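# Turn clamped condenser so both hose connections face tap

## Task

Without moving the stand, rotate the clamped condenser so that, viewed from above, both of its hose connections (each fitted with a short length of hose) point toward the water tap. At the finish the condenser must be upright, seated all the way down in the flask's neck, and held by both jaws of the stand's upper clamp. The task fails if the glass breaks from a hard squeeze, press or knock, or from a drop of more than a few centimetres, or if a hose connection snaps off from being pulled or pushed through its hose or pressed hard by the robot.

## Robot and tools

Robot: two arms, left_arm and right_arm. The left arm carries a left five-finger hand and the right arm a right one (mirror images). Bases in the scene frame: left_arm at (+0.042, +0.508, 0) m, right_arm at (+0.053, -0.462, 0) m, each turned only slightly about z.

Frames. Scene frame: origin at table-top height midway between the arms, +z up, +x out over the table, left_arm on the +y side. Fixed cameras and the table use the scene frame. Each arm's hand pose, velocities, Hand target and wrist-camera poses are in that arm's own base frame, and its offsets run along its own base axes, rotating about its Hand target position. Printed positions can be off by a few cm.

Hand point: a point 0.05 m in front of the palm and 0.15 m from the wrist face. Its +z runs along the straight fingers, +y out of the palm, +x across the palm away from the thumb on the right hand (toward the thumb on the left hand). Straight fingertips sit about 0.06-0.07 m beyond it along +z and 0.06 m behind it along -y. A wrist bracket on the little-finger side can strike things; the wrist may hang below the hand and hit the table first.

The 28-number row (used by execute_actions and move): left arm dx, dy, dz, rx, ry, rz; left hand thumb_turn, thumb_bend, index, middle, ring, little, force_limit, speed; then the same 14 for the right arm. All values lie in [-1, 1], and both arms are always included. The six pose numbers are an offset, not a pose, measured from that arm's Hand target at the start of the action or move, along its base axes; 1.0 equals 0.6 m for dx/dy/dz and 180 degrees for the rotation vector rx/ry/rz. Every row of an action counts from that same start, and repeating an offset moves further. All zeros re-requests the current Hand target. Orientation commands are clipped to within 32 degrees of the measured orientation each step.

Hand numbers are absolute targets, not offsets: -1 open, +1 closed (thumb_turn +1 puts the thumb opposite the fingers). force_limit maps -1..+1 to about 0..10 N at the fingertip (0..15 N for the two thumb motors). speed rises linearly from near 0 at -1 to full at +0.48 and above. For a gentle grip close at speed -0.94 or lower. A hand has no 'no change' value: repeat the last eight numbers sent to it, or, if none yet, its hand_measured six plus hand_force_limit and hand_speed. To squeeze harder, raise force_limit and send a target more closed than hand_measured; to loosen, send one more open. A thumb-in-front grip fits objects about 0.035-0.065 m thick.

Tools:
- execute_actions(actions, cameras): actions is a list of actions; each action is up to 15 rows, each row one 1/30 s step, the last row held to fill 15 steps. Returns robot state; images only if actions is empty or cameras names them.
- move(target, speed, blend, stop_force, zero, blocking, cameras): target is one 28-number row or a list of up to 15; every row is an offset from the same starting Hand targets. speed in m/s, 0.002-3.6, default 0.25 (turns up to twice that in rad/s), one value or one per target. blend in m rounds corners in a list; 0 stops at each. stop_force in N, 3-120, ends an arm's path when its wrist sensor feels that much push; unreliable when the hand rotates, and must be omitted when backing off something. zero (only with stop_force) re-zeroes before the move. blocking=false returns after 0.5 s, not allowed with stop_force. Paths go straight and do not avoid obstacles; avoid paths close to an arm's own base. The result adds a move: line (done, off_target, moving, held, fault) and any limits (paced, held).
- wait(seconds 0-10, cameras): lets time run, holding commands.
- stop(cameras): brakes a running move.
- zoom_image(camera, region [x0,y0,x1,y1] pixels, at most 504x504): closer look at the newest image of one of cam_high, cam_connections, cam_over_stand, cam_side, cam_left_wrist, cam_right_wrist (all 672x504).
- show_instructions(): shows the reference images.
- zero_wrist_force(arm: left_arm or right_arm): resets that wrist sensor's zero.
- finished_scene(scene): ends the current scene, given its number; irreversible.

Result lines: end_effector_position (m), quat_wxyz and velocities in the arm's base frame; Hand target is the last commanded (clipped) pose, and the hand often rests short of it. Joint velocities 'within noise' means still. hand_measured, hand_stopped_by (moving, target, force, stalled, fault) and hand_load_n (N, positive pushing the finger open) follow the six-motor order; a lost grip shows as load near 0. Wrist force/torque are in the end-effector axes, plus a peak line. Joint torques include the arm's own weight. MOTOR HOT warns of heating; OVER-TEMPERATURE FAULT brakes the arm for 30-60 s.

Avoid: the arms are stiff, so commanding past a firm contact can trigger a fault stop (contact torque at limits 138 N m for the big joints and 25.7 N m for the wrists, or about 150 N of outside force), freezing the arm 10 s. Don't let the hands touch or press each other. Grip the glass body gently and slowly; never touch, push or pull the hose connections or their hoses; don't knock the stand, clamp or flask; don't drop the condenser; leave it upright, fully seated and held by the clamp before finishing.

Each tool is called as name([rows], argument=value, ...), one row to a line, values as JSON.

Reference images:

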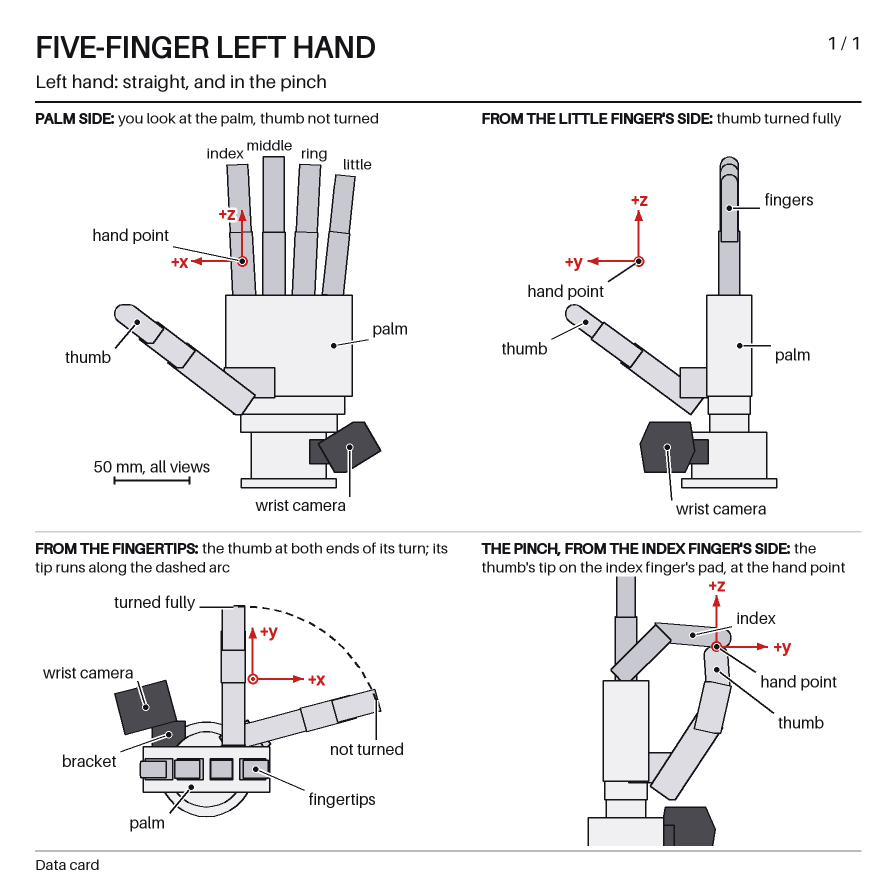

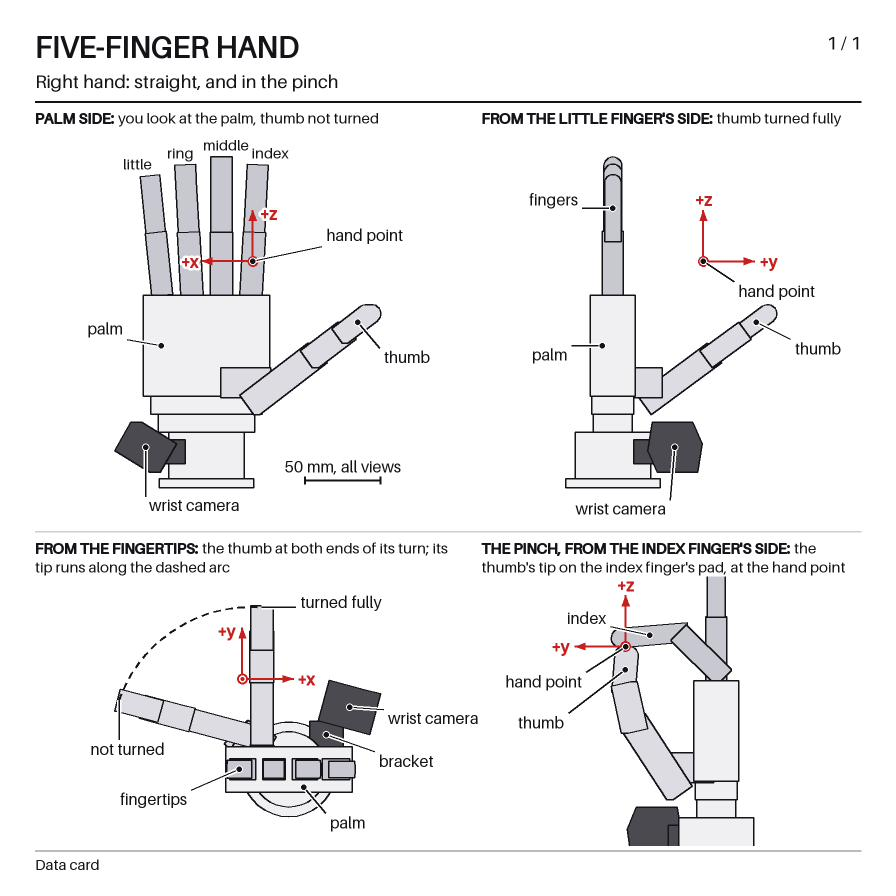

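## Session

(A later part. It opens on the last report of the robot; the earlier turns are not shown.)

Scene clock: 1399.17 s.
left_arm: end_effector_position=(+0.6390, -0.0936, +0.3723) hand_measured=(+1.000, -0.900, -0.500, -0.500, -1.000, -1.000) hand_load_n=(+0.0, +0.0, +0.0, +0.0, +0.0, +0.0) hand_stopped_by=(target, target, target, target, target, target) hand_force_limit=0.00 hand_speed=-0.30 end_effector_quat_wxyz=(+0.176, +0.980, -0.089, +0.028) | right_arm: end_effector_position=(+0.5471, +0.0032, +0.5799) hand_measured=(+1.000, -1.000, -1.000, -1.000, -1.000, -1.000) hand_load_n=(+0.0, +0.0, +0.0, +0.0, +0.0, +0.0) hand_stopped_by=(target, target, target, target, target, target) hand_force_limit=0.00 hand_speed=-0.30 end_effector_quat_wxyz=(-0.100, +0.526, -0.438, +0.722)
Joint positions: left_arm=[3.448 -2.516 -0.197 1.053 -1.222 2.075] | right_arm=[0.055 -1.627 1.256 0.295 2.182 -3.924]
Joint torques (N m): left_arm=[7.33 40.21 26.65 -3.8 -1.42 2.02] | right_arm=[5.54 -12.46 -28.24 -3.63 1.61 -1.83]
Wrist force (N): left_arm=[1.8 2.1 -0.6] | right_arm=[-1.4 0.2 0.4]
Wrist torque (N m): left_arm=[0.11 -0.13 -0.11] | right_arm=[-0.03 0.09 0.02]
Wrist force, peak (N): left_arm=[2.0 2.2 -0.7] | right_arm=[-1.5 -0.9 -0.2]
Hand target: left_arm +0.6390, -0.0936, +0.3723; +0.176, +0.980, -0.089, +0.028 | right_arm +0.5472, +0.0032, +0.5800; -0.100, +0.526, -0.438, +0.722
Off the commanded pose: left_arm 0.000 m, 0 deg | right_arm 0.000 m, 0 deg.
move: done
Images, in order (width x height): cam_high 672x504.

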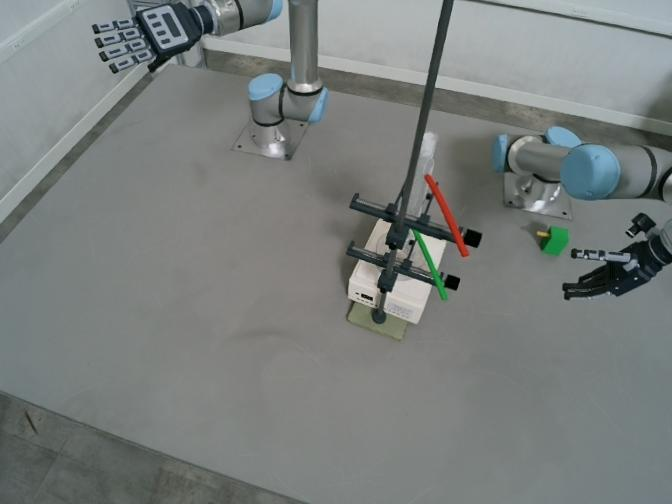

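move([
  [0,0,0,0,0,0,1,-0.9,-0.5,-0.5,-1,-1,0,-0.3,-0.2135,0.932,0,-0.2563,0.083,0.1804,1,-1,-1,-1,-1,-1,0,-0.3],
  [0,0,0,0,0,0,1,-0.9,-0.5,-0.5,-1,-1,0,-0.3,-0.2135,0.932,-0.1667,-0.2563,0.083,0.1804,1,-1,-1,-1,-1,-1,0,-0.3],
], speed=[0.3,0.15], cameras=["all"])

zoom_image(camera="cam_connections", region=[200, 100, 480, 380])

zoom_image(camera="cam_side", region=[230, 60, 430, 260])

Scene clock: 1419.53 s.
left_arm: end_effector_position=(+0.6390, -0.0936, +0.3723) hand_measured=(+1.000, -0.900, -0.500, -0.500, -1.000, -1.000) hand_load_n=(+0.5, +0.0, +0.0, +0.0, +0.0, +0.0) hand_stopped_by=(target, target, target, target, target, target) hand_force_limit=0.00 hand_speed=-0.30 end_effector_quat_wxyz=(+0.176, +0.980, -0.089, +0.028) | right_arm: end_effector_position=(+0.4191, +0.5624, +0.4799) hand_measured=(+1.000, -1.000, -1.000, -1.000, -1.000, -1.000) hand_load_n=(+0.0, +0.0, +0.0, +0.0, +0.0, +0.0) hand_stopped_by=(target, target, target, target, target, target) hand_force_limit=0.00 hand_speed=-0.30 end_effector_quat_wxyz=(-0.025, +0.707, +0.026, +0.706)
Joint positions: left_arm=[3.448 -2.516 -0.197 1.053 -1.222 2.075] | right_arm=[1.09 -0.996 0.762 0.236 2.588 -4.712]
Joint torques (N m): left_arm=[6.66 39.56 27.31 -4.08 -1.89 2.28] | right_arm=[-8.35 -52.18 -8.45 -3.25 -1.56 -1.46]
Wrist force (N): left_arm=[1.9 2.0 -0.6] | right_arm=[-1.3 -0.9 0.8]
Wrist torque (N m): left_arm=[0.09 -0.14 -0.10] | right_arm=[-0.15 0.03 0.02]
Wrist force, peak (N): left_arm=[2.0 2.2 -0.8] | right_arm=[-2.6 -1.6 1.2]
Hand target: left_arm +0.6390, -0.0936, +0.3723; +0.176, +0.980, -0.089, +0.028 | right_arm +0.4191, +0.5624, +0.4799; -0.025, +0.707, +0.026, +0.706
Off the commanded pose: left_arm 0.000 m, 0 deg | right_arm 0.000 m, 0 deg.
move: done

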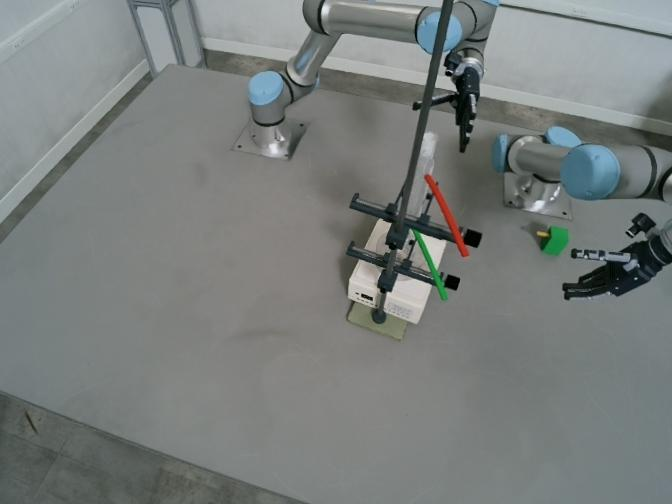

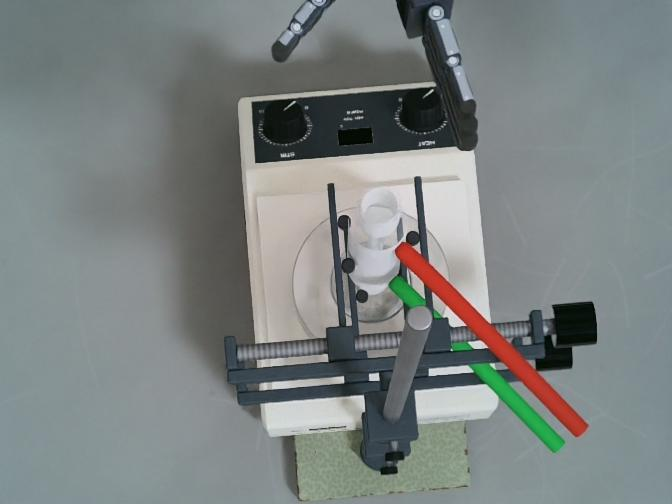

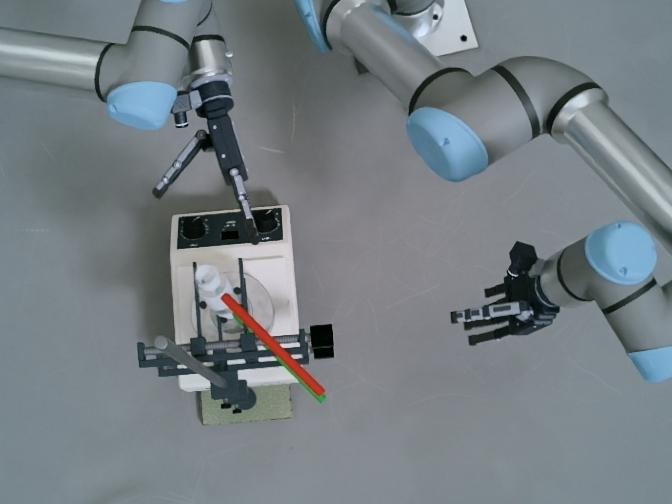

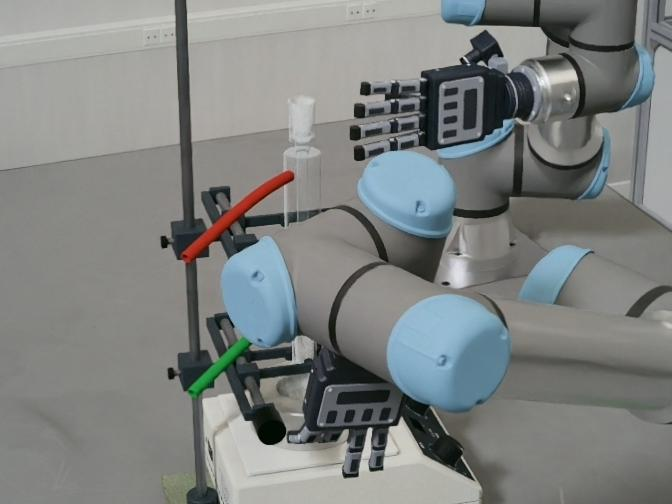

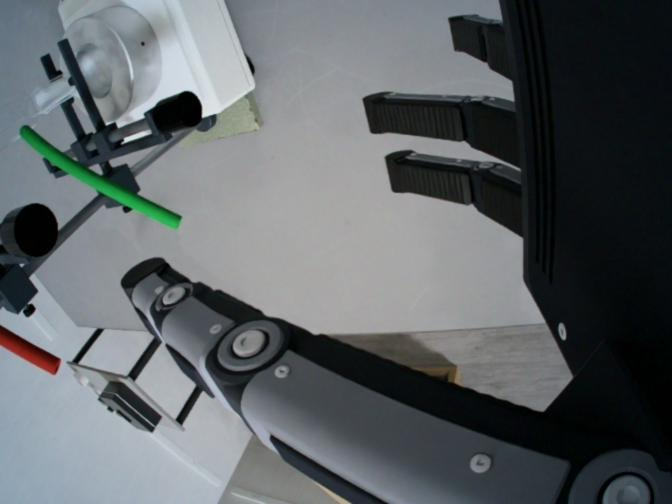

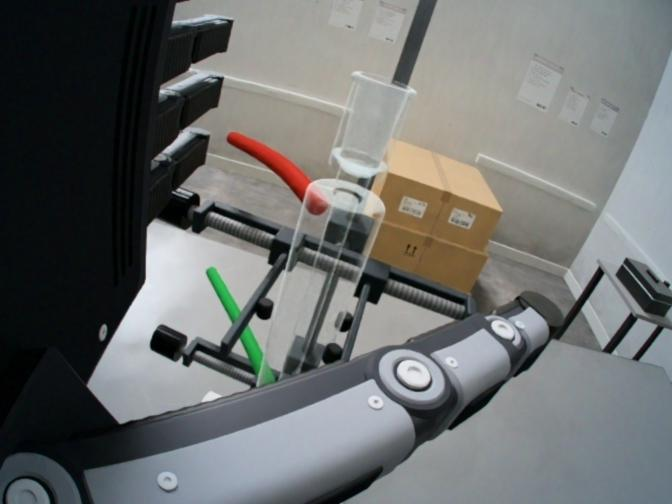

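Scaled by 1.800 from the camera's 672x504 image, which has a finer 960x720 frame.

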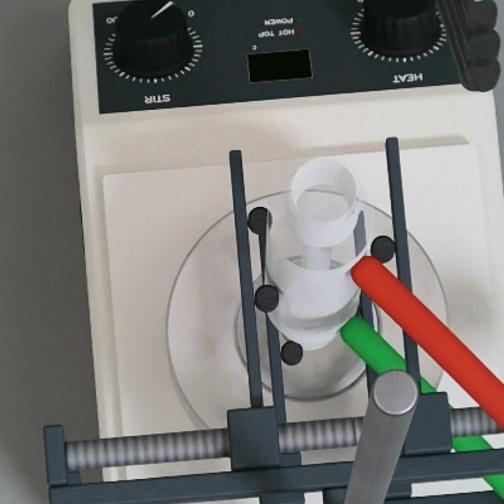

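Scaled by 2.520 from the camera's 672x504 image, which has a finer 960x720 frame.

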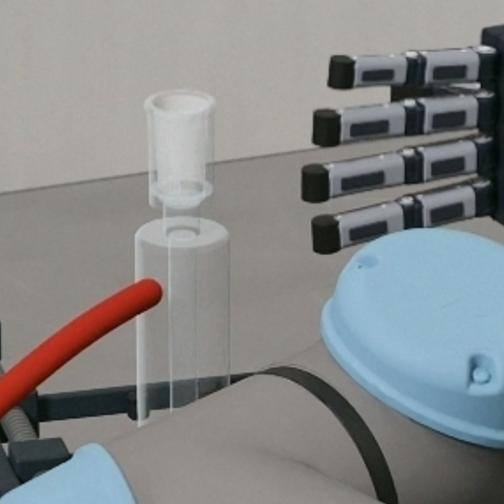

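move(target=[0,0,0,0,0,0,1,-0.9,-0.5,-0.5,-1,-1,0,-0.3,0.1032,-0.0133,0.0167,0,0,0,1,-1,-1,-1,-1,-1,0,-0.3], speed=0.1, stop_force=6, cameras=["cam_connections","cam_over_stand","cam_side","cam_right_wrist"])

zoom_image(camera="cam_connections", region=[280, 60, 480, 260])

zoom_image(camera="cam_side", region=[230, 60, 430, 260])

Scene clock: 1552.27 s.
left_arm: end_effector_position=(+0.6390, -0.0936, +0.3723) hand_measured=(+1.000, -0.900, -0.500, -0.500, -1.000, -1.000) hand_load_n=(+0.0, +0.0, +0.0, +0.0, +0.0, +0.0) hand_stopped_by=(target, target, target, target, target, target) hand_force_limit=0.00 hand_speed=-0.30 end_effector_quat_wxyz=(+0.176, +0.980, -0.089, +0.028) | right_arm: end_effector_position=(+0.4810, +0.5544, +0.4900) hand_measured=(+1.000, -1.000, -1.000, -1.000, -1.000, -1.000) hand_load_n=(+0.5, +0.0, -0.5, +0.0, +0.0, +0.0) hand_stopped_by=(target, target, target, target, target, target) hand_force_limit=0.00 hand_speed=-0.30 end_effector_quat_wxyz=(-0.025, +0.707, +0.026, +0.706)
Joint positions: left_arm=[3.448 -2.516 -0.197 1.053 -1.222 2.075] | right_arm=[0.997 -0.946 0.652 0.294 2.495 -4.712]
Joint torques (N m): left_arm=[8.19 40.96 26.7 -3.9 -1.72 2.1] | right_arm=[-8.87 -39.69 -28.59 0.99 -1.28 1.43]
Wrist force (N): left_arm=[1.8 2.0 -0.5] | right_arm=[-1.1 -0.7 0.3]
Wrist torque (N m): left_arm=[0.09 -0.13 -0.10] | right_arm=[-0.12 0.01 -0.04]
Wrist force, peak (N): left_arm=[2.0 2.2 -0.6] | right_arm=[-1.6 -0.9 1.0]
Hand target: left_arm +0.6390, -0.0936, +0.3723; +0.176, +0.980, -0.089, +0.028 | right_arm +0.4810, +0.5544, +0.4900; -0.025, +0.707, +0.026, +0.706
Off the commanded pose: left_arm 0.000 m, 0 deg | right_arm 0.000 m, 0 deg.
move: done
Images, in order (width x height): cam_connections 672x504, cam_over_stand 672x504, cam_side 672x504, cam_right_wrist 672x504.

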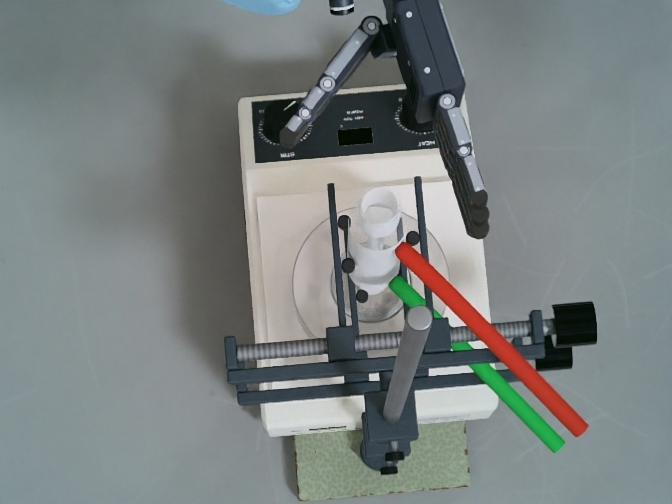

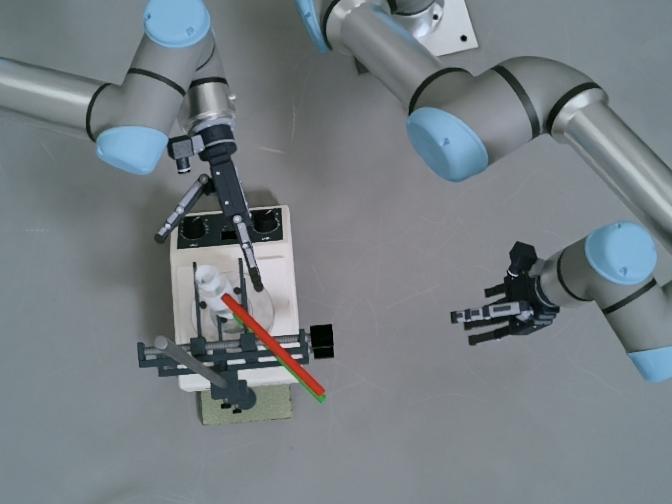

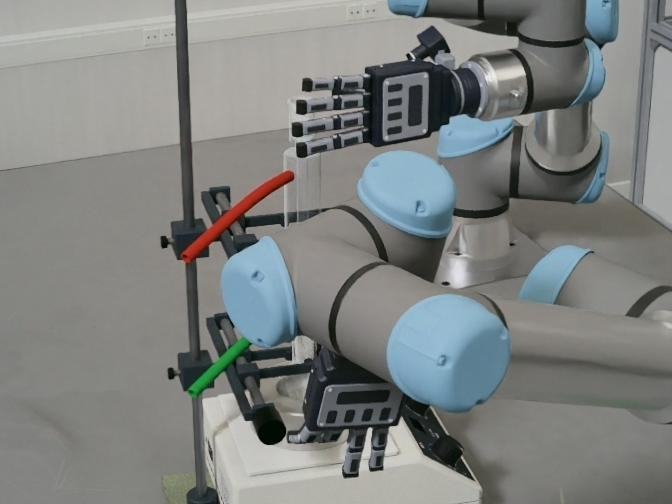

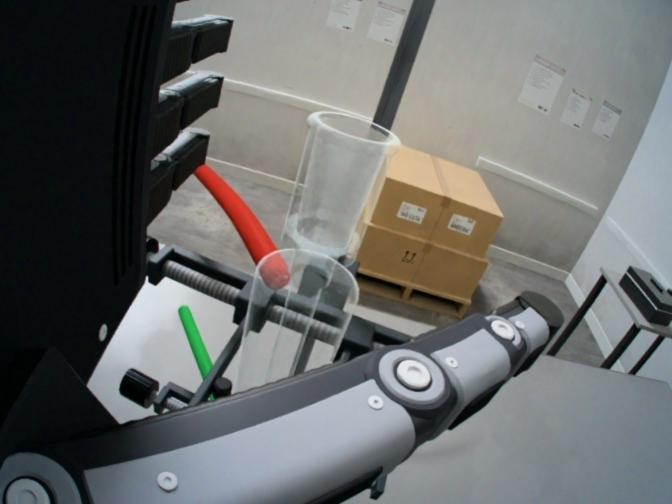

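Scaled by 2.520 from the camera's 672x504 image, which has a finer 960x720 frame.

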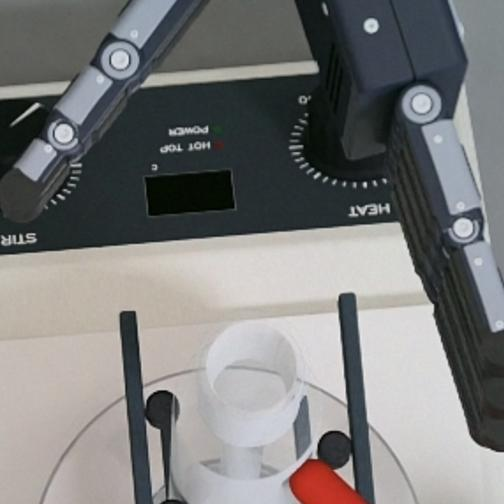

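Scaled by 2.520 from the camera's 672x504 image, which has a finer 960x720 frame.

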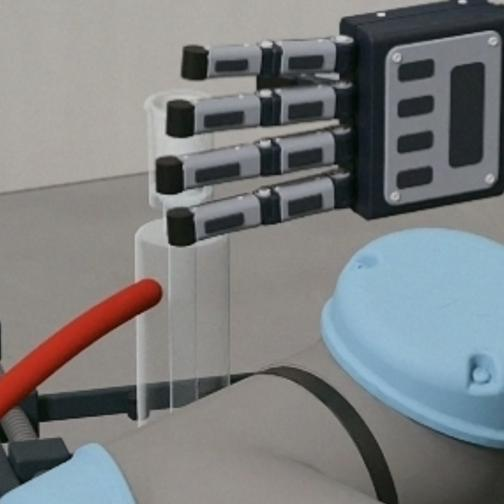

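move([
  [0,0,0,0,0,0,1,-0.9,-0.5,-0.5,-1,-1,0,-0.3,0.049,0.0035,0,0,0,0,1,-1,-1,-1,-1,-1,0,-0.3],
  [0,0,0,0,0,0,1,-0.9,-0.5,-0.5,-1,-1,0,-0.3,0.049,0.0035,0,0,0,0,1,-0.65,-0.35,-0.35,-1,-1,-0.6,-0.4],
], speed=0.06, cameras=["cam_connections","cam_side","cam_right_wrist"])

zoom_image(camera="cam_connections", region=[280, 100, 480, 300])

zoom_image(camera="cam_side", region=[230, 60, 430, 260])

Scene clock: 1586.83 s.
left_arm: end_effector_position=(+0.6390, -0.0936, +0.3723) hand_measured=(+1.000, -0.900, -0.500, -0.500, -1.000, -1.000) hand_load_n=(+0.0, +0.0, +0.5, +0.0, +0.0, +0.0) hand_stopped_by=(target, target, target, target, target, target) hand_force_limit=0.00 hand_speed=-0.30 end_effector_quat_wxyz=(+0.176, +0.980, -0.089, +0.028) | right_arm: end_effector_position=(+0.5104, +0.5565, +0.4900) hand_measured=(+1.000, -0.650, -0.350, -0.350, -1.000, -1.000) hand_load_n=(+0.5, +0.0, +0.0, +0.0, +0.0, +0.0) hand_stopped_by=(target, target, target, target, target, target) hand_force_limit=-0.60 hand_speed=-0.40 end_effector_quat_wxyz=(-0.025, +0.707, +0.026, +0.706)
Joint positions: left_arm=[3.448 -2.516 -0.197 1.053 -1.222 2.075] | right_arm=[0.96 -0.894 0.564 0.33 2.458 -4.712]
Joint torques (N m): left_arm=[7.62 40.28 27.56 -4.15 -1.59 2.21] | right_arm=[-8.69 -41.7 -27.33 0.74 0.7 1.53]
Wrist force (N): left_arm=[1.7 2.0 -0.7] | right_arm=[-1.2 -0.6 0.3]
Wrist torque (N m): left_arm=[0.10 -0.12 -0.11] | right_arm=[-0.09 0.02 -0.04]
Wrist force, peak (N): left_arm=[1.9 2.2 -0.8] | right_arm=[-1.5 -0.7 0.9]
Hand target: left_arm +0.6390, -0.0936, +0.3723; +0.176, +0.980, -0.089, +0.028 | right_arm +0.5104, +0.5565, +0.4900; -0.025, +0.707, +0.026, +0.706
Off the commanded pose: left_arm 0.000 m, 0 deg | right_arm 0.000 m, 0 deg.
move: done
Images, in order (width x height): cam_connections 672x504, cam_side 672x504, cam_right_wrist 672x504.

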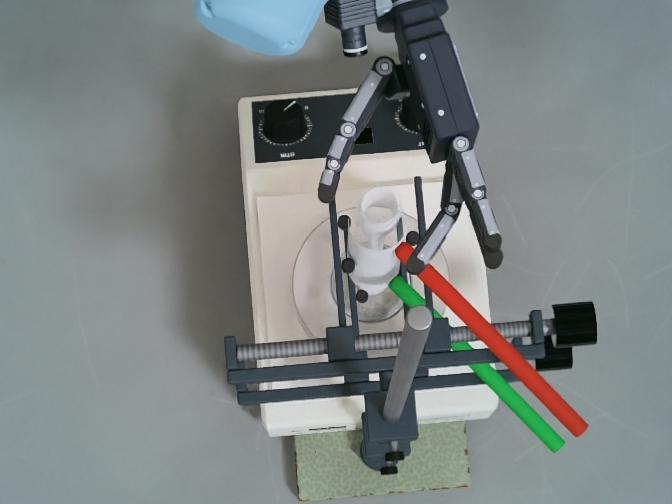

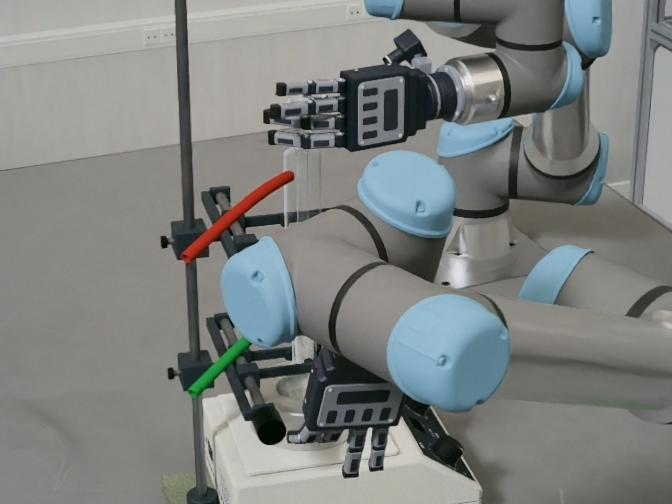

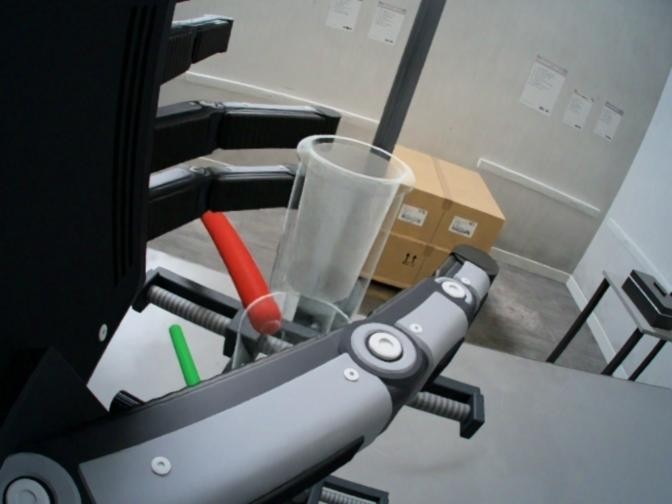

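Scaled by 2.520 from the camera's 672x504 image, which has a finer 960x720 frame.

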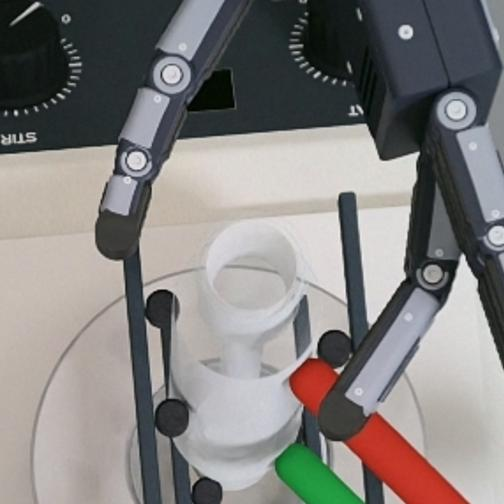

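Scaled by 2.520 from the camera's 672x504 image, which has a finer 960x720 frame.

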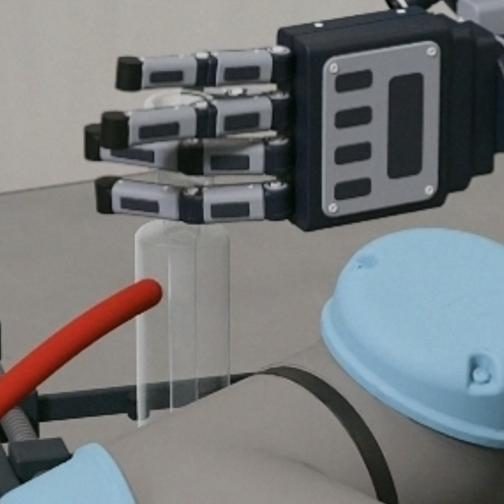

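move(target=[0,0,0,0,0,0,1,-0.9,-0.5,-0.5,-1,-1,0,-0.3,0,0,0,0,0,0,1,0.2,0.15,0.15,-1,-1,-0.7,-0.93], speed=0.06, cameras=["cam_connections","cam_over_stand","cam_side","cam_right_wrist"])

zoom_image(camera="cam_connections", region=[280, 100, 480, 300])

Scene clock: 1610.80 s.
left_arm: end_effector_position=(+0.6390, -0.0936, +0.3723) hand_measured=(+1.000, -0.900, -0.500, -0.500, -1.000, -1.000) hand_load_n=(+0.0, +0.0, +0.0, +0.0, +0.0, +0.0) hand_stopped_by=(target, target, target, target, target, target) hand_force_limit=0.00 hand_speed=-0.30 end_effector_quat_wxyz=(+0.176, +0.980, -0.089, +0.028) | right_arm: end_effector_position=(+0.5104, +0.5565, +0.4900) hand_measured=(+1.000, -0.374, +0.036, +0.024, -1.000, -1.000) hand_load_n=(+0.5, +2.5, +2.0, +1.5, +0.0, +0.0) hand_stopped_by=(target, force, force, force, target, target) hand_force_limit=-0.70 hand_speed=-0.93 end_effector_quat_wxyz=(-0.025, +0.707, +0.026, +0.706)
Joint positions: left_arm=[3.448 -2.516 -0.197 1.053 -1.222 2.075] | right_arm=[0.96 -0.894 0.564 0.33 2.458 -4.712]
Joint torques (N m): left_arm=[8.32 41.39 25.9 -4.08 -1.54 2.12] | right_arm=[-6.4 -41.98 -27.31 -0.55 1.57 1.4]
Wrist force (N): left_arm=[1.8 2.1 -0.6] | right_arm=[-0.9 -1.0 1.7]
Wrist torque (N m): left_arm=[0.12 -0.13 -0.11] | right_arm=[-0.11 0.05 -0.04]
Wrist force, peak (N): left_arm=[1.9 2.2 -0.8] | right_arm=[-1.0 -1.1 2.6]
Hand target: left_arm +0.6390, -0.0936, +0.3723; +0.176, +0.980, -0.089, +0.028 | right_arm +0.5104, +0.5565, +0.4900; -0.025, +0.707, +0.026, +0.706
Off the commanded pose: left_arm 0.000 m, 0 deg | right_arm 0.000 m, 0 deg.
move: done
Images, in order (width x height): cam_connections 672x504, cam_over_stand 672x504, cam_side 672x504, cam_right_wrist 672x504.

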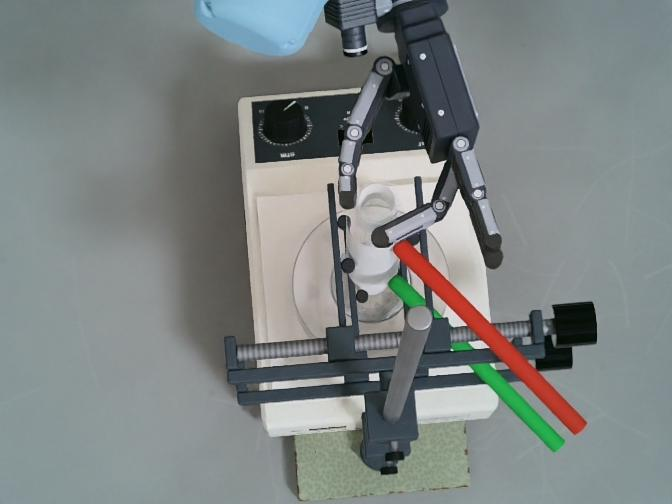

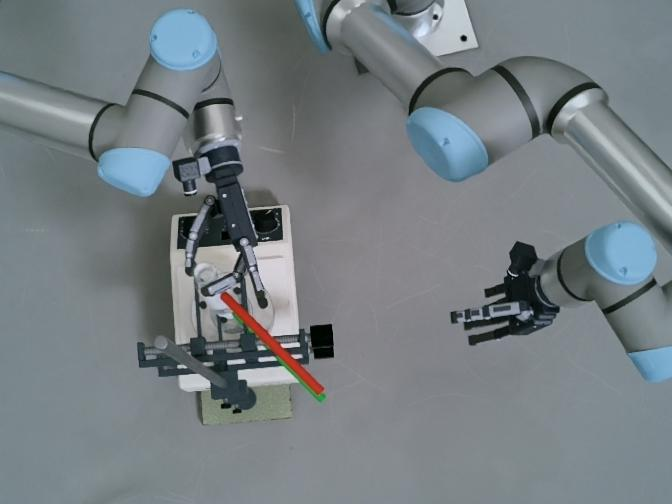

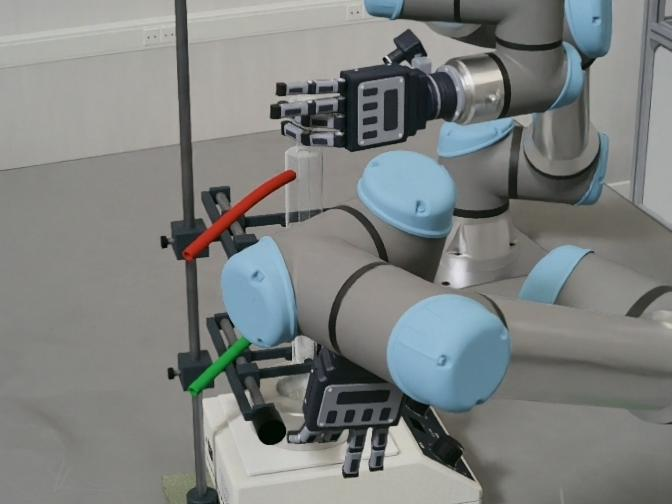

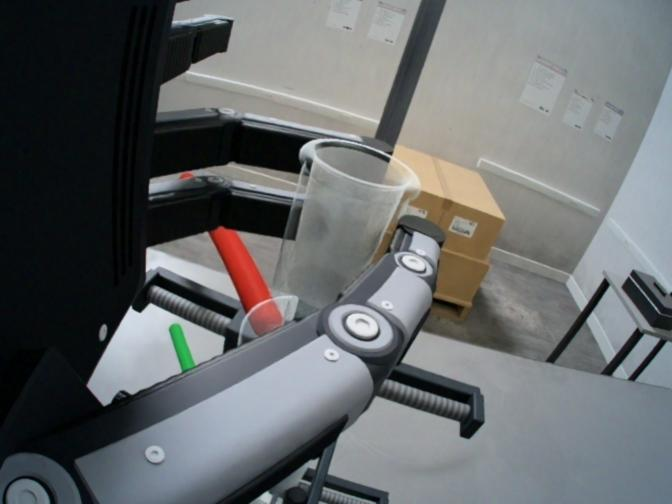

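Scaled by 2.520 from the camera's 672x504 image, which has a finer 960x720 frame.

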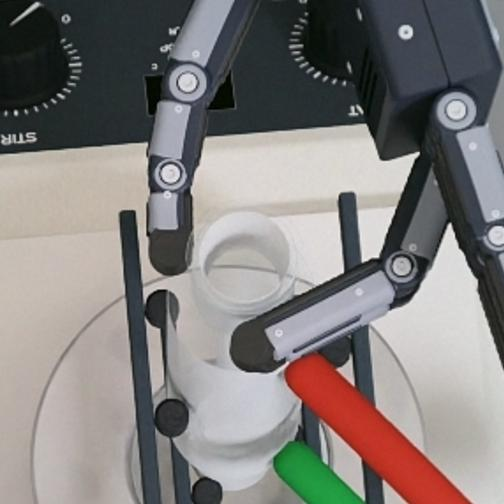

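move([
  [0,0,0,0,0,0,1,-0.9,-0.5,-0.5,-1,-1,0,-0.3,0,0,0,0,0,0,1,-0.6,-0.3,-0.3,-1,-1,-0.7,-0.8],
  [0,0,0,0,0,0,1,-0.9,-0.5,-0.5,-1,-1,0,-0.3,-0.0126,-0.0109,0,0,0,0,1,-0.6,-0.3,-0.3,-1,-1,-0.7,-0.8],
], speed=0.06)

move(target=[0,0,0,0,0,0,1,-0.9,-0.5,-0.5,-1,-1,0,-0.3,0,0,0,0,0,0,1,0.4,0.15,0.15,-1,-1,-0.7,-0.93], speed=0.06, cameras=["cam_connections","cam_side","cam_right_wrist"])

zoom_image(camera="cam_connections", region=[280, 100, 480, 300])

Scene clock: 1645.50 s.
left_arm: end_effector_position=(+0.6390, -0.0936, +0.3723) hand_measured=(+1.000, -0.900, -0.500, -0.500, -1.000, -1.000) hand_load_n=(+0.0, +0.0, +0.0, +0.0, +0.0, +0.0) hand_stopped_by=(target, target, target, target, target, target) hand_force_limit=0.00 hand_speed=-0.30 end_effector_quat_wxyz=(+0.176, +0.980, -0.089, +0.028) | right_arm: end_effector_position=(+0.5028, +0.5500, +0.4900) hand_measured=(+1.000, -0.600, -0.300, -0.300, -1.000, -1.000) hand_load_n=(+0.0, +0.0, +0.0, +0.0, +0.0, +0.0) hand_stopped_by=(target, target, target, target, target, target) hand_force_limit=-0.70 hand_speed=-0.80 end_effector_quat_wxyz=(-0.025, +0.707, +0.026, +0.706)
Joint positions: left_arm=[3.448 -2.516 -0.197 1.053 -1.222 2.075] | right_arm=[0.964 -0.93 0.626 0.305 2.462 -4.712]
Joint torques (N m): left_arm=[7.5 40.33 26.48 -3.96 -1.58 2.25] | right_arm=[6.65 -54.21 -8.29 -3.09 1.63 -1.63]
Wrist force (N): left_arm=[1.8 2.0 -0.7] | right_arm=[-1.1 -0.8 0.5]
Wrist torque (N m): left_arm=[0.11 -0.13 -0.11] | right_arm=[-0.15 0.01 -0.01]
Wrist force, peak (N): left_arm=[2.0 2.1 -0.7] | right_arm=[-1.0 -1.1 2.0]
Hand target: left_arm +0.6390, -0.0936, +0.3723; +0.176, +0.980, -0.089, +0.028 | right_arm +0.5028, +0.5500, +0.4900; -0.025, +0.707, +0.026, +0.706
Off the commanded pose: left_arm 0.000 m, 0 deg | right_arm 0.000 m, 0 deg.
move: done

Scene clock: 1649.73 s.
left_arm: end_effector_position=(+0.6390, -0.0936, +0.3723) hand_measured=(+1.000, -0.900, -0.500, -0.500, -1.000, -1.000) hand_load_n=(+0.0, +0.0, +0.0, +0.0, +0.5, -0.5) hand_stopped_by=(target, target, target, target, target, target) hand_force_limit=0.00 hand_speed=-0.30 end_effector_quat_wxyz=(+0.176, +0.980, -0.089, +0.028) | right_arm: end_effector_position=(+0.5028, +0.5500, +0.4900) hand_measured=(+1.000, -0.196, -0.110, -0.130, -1.000, -1.000) hand_load_n=(+0.5, +3.0, +4.5, +0.5, +0.0, +0.0) hand_stopped_by=(target, force, force, force, target, target) hand_force_limit=-0.70 hand_speed=-0.93 end_effector_quat_wxyz=(-0.025, +0.707, +0.026, +0.706)
Joint positions: left_arm=[3.448 -2.516 -0.197 1.053 -1.222 2.075] | right_arm=[0.964 -0.93 0.626 0.305 2.462 -4.712]
Joint torques (N m): left_arm=[7.36 40.47 26.27 -4.08 -1.53 2.14] | right_arm=[5.96 -54.44 -8.31 0.25 -0.98 -1.54]
Wrist force (N): left_arm=[1.8 2.0 -0.8] | right_arm=[-1.2 -1.6 2.9]
Wrist torque (N m): left_arm=[0.11 -0.13 -0.11] | right_arm=[-0.10 0.05 0.01]
Wrist force, peak (N): left_arm=[1.9 2.1 -0.9] | right_arm=[-1.4 -2.6 3.3]
Hand target: left_arm +0.6390, -0.0936, +0.3723; +0.176, +0.980, -0.089, +0.028 | right_arm +0.5028, +0.5500, +0.4900; -0.025, +0.707, +0.026, +0.706
Off the commanded pose: left_arm 0.000 m, 0 deg | right_arm 0.000 m, 0 deg.
move: done
Images, in order (width x height): cam_connections 672x504, cam_side 672x504, cam_right_wrist 672x504.

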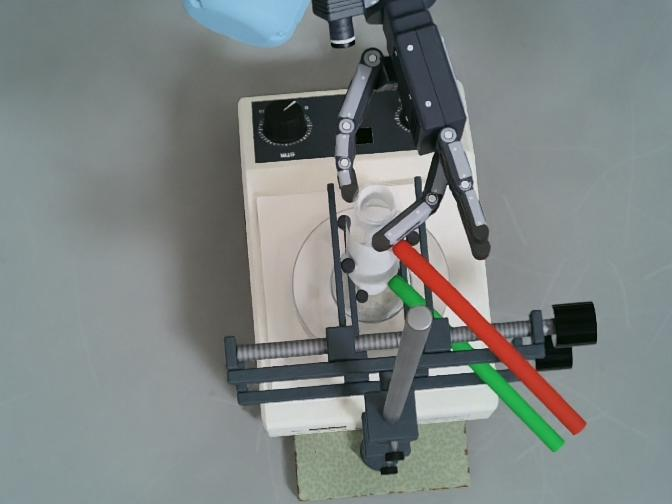

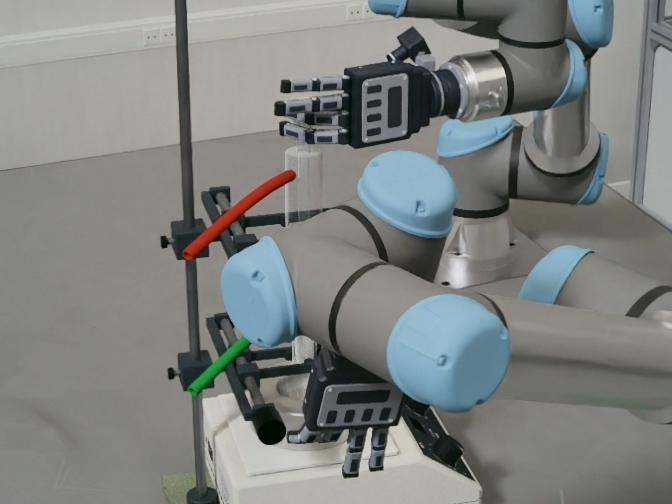

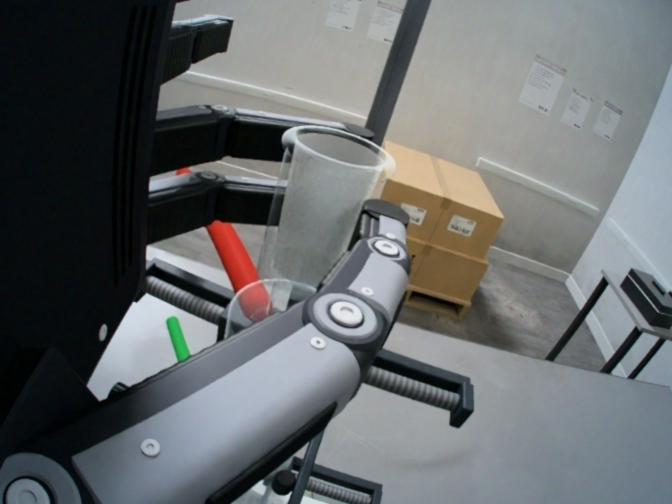

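Scaled by 2.520 from the camera's 672x504 image, which has a finer 960x720 frame.

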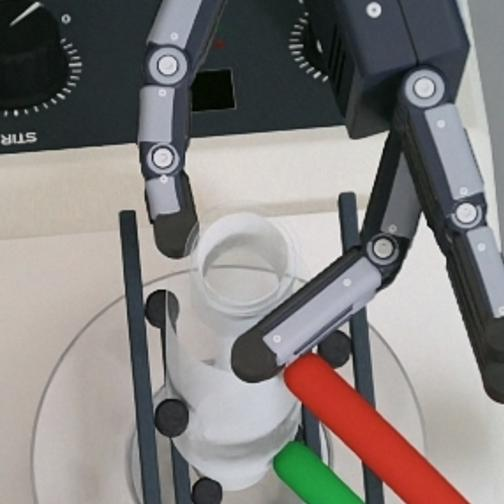

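move(target=[0,0,0,0,0,0,1,-0.9,-0.5,-0.5,-1,-1,0,-0.3,0.0034,-0.0017,0,0,0,0.1111,1,0.4,0.15,0.15,-1,-1,-0.7,-0.93], speed=0.06, cameras=["cam_connections","cam_side","cam_right_wrist"])

zoom_image(camera="cam_connections", region=[280, 100, 480, 300])

Scene clock: 1683.30 s.
left_arm: end_effector_position=(+0.6390, -0.0936, +0.3723) hand_measured=(+1.000, -0.900, -0.500, -0.500, -1.000, -1.000) hand_load_n=(+0.0, +0.0, +0.0, +0.0, +0.0, +0.0) hand_stopped_by=(target, target, target, target, target, target) hand_force_limit=0.00 hand_speed=-0.30 end_effector_quat_wxyz=(+0.176, +0.980, -0.089, +0.028) | right_arm: end_effector_position=(+0.5049, +0.5490, +0.4900) hand_measured=(+1.000, -0.196, -0.110, -0.130, -1.000, -1.000) hand_load_n=(+0.5, +0.0, +4.0, +1.0, +0.0, +0.0) hand_stopped_by=(target, force, force, force, target, target) hand_force_limit=-0.70 hand_speed=-0.93 end_effector_quat_wxyz=(-0.148, +0.692, +0.148, +0.691)
Joint positions: left_arm=[3.448 -2.516 -0.197 1.053 -1.222 2.075] | right_arm=[0.866 -1.189 1.026 0.164 2.015 -4.713]
Joint torques (N m): left_arm=[6.6 41.02 26.25 -3.8 -1.05 1.88] | right_arm=[-7.95 -46.88 -7.61 -3.14 -1.66 -1.65]
Wrist force (N): left_arm=[1.8 2.1 -0.5] | right_arm=[-1.3 0.6 5.3]
Wrist torque (N m): left_arm=[0.11 -0.13 -0.11] | right_arm=[-0.16 -0.01 0.05]
Wrist force, peak (N): left_arm=[2.1 2.1 -0.6] | right_arm=[-1.6 1.0 5.6]
Hand target: left_arm +0.6390, -0.0936, +0.3723; +0.176, +0.980, -0.089, +0.028 | right_arm +0.5049, +0.5490, +0.4900; -0.148, +0.692, +0.148, +0.691
Off the commanded pose: left_arm 0.000 m, 0 deg | right_arm 0.000 m, 0 deg.
move: done
Images, in order (width x height): cam_connections 672x504, cam_side 672x504, cam_right_wrist 672x504.

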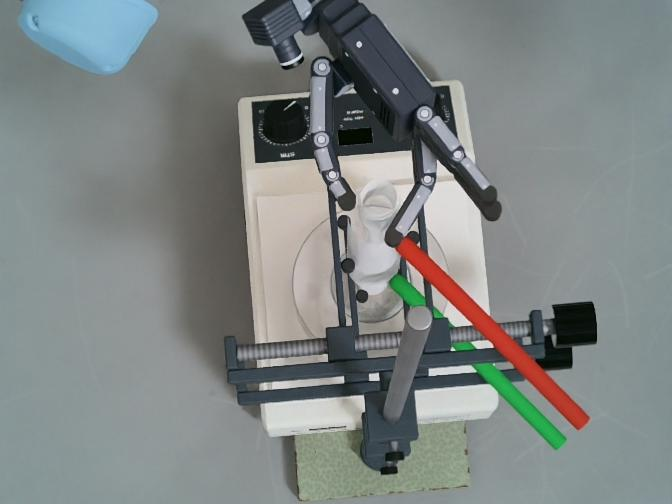

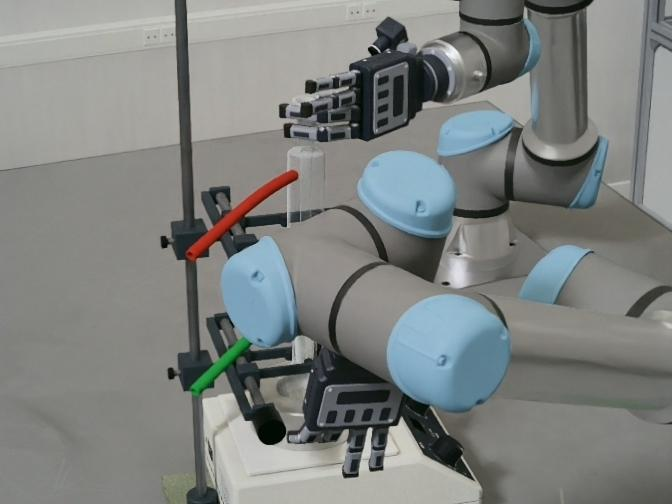

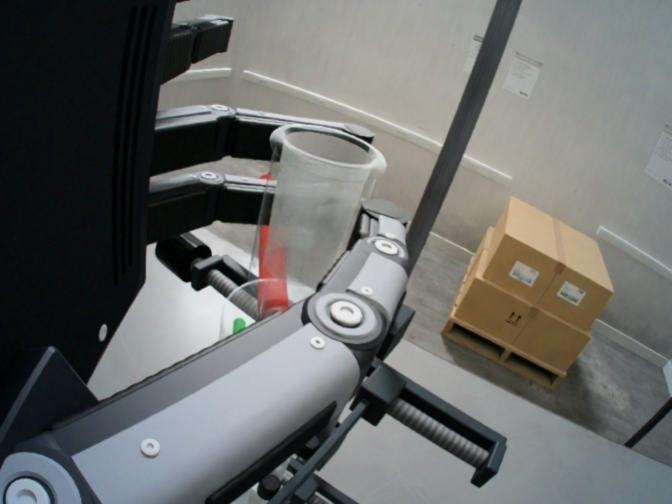

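Scaled by 2.520 from the camera's 672x504 image, which has a finer 960x720 frame.

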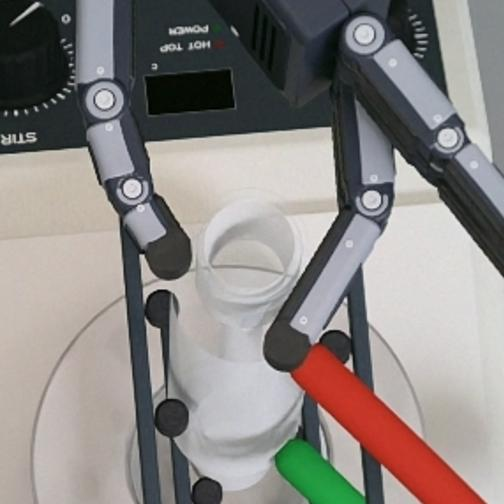

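move([
  [0,0,0,0,0,0,1,-0.9,-0.5,-0.5,-1,-1,0,-0.3,0,0,0,0,0,0,1,-0.3,-0.35,-0.35,-1,-1,-0.8,-0.8],
  [0,0,0,0,0,0,1,-0.9,-0.5,-0.5,-1,-1,0,-0.3,0,0,0,0,0,0,1,-0.03,-0.35,-0.35,-1,-1,-0.8,-0.93],
], speed=0.06, cameras=["cam_connections"])

zoom_image(camera="cam_connections", region=[280, 100, 480, 300])

Scene clock: 1725.43 s.
left_arm: end_effector_position=(+0.6390, -0.0936, +0.3723) hand_measured=(+1.000, -0.900, -0.500, -0.500, -1.000, -1.000) hand_load_n=(+0.0, +0.0, +0.0, +0.0, +0.0, +0.0) hand_stopped_by=(target, target, target, target, target, target) hand_force_limit=0.00 hand_speed=-0.30 end_effector_quat_wxyz=(+0.176, +0.980, -0.089, +0.028) | right_arm: end_effector_position=(+0.5049, +0.5490, +0.4900) hand_measured=(+1.000, -0.084, -0.350, -0.350, -1.000, -1.000) hand_load_n=(+0.0, +1.5, +0.0, +0.0, +0.0, +0.0) hand_stopped_by=(target, force, target, target, target, target) hand_force_limit=-0.80 hand_speed=-0.93 end_effector_quat_wxyz=(-0.148, +0.692, +0.148, +0.691)
Joint positions: left_arm=[3.448 -2.516 -0.197 1.053 -1.222 2.075] | right_arm=[0.866 -1.189 1.026 0.164 2.015 -4.713]
Joint torques (N m): left_arm=[8.18 40.3 26.37 -3.95 -1.23 2.05] | right_arm=[-6.48 -35.11 -13.03 -3.14 0.07 -1.55]
Wrist force (N): left_arm=[1.8 2.1 -0.7] | right_arm=[-1.5 0.3 0.6]
Wrist torque (N m): left_arm=[0.12 -0.13 -0.11] | right_arm=[-0.12 0.05 0.03]
Wrist force, peak (N): left_arm=[1.9 2.2 -0.6] | right_arm=[-1.7 0.4 5.7]
Hand target: left_arm +0.6390, -0.0936, +0.3723; +0.176, +0.980, -0.089, +0.028 | right_arm +0.5049, +0.5490, +0.4900; -0.148, +0.692, +0.148, +0.691
Off the commanded pose: left_arm 0.000 m, 0 deg | right_arm 0.000 m, 0 deg.
move: done
Images, in order (width x height): cam_connections 672x504.

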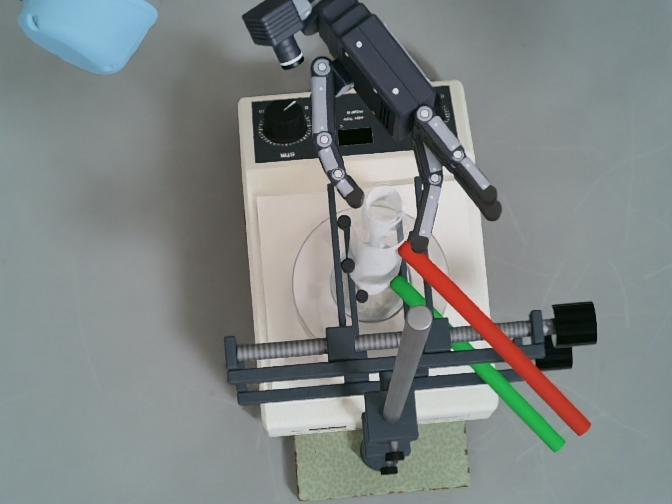

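Scaled by 2.520 from the camera's 672x504 image, which has a finer 960x720 frame.

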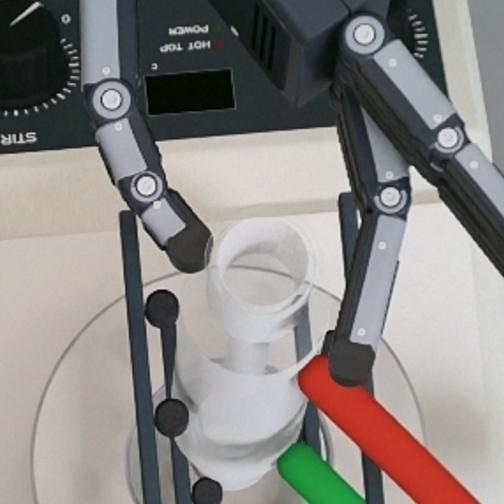

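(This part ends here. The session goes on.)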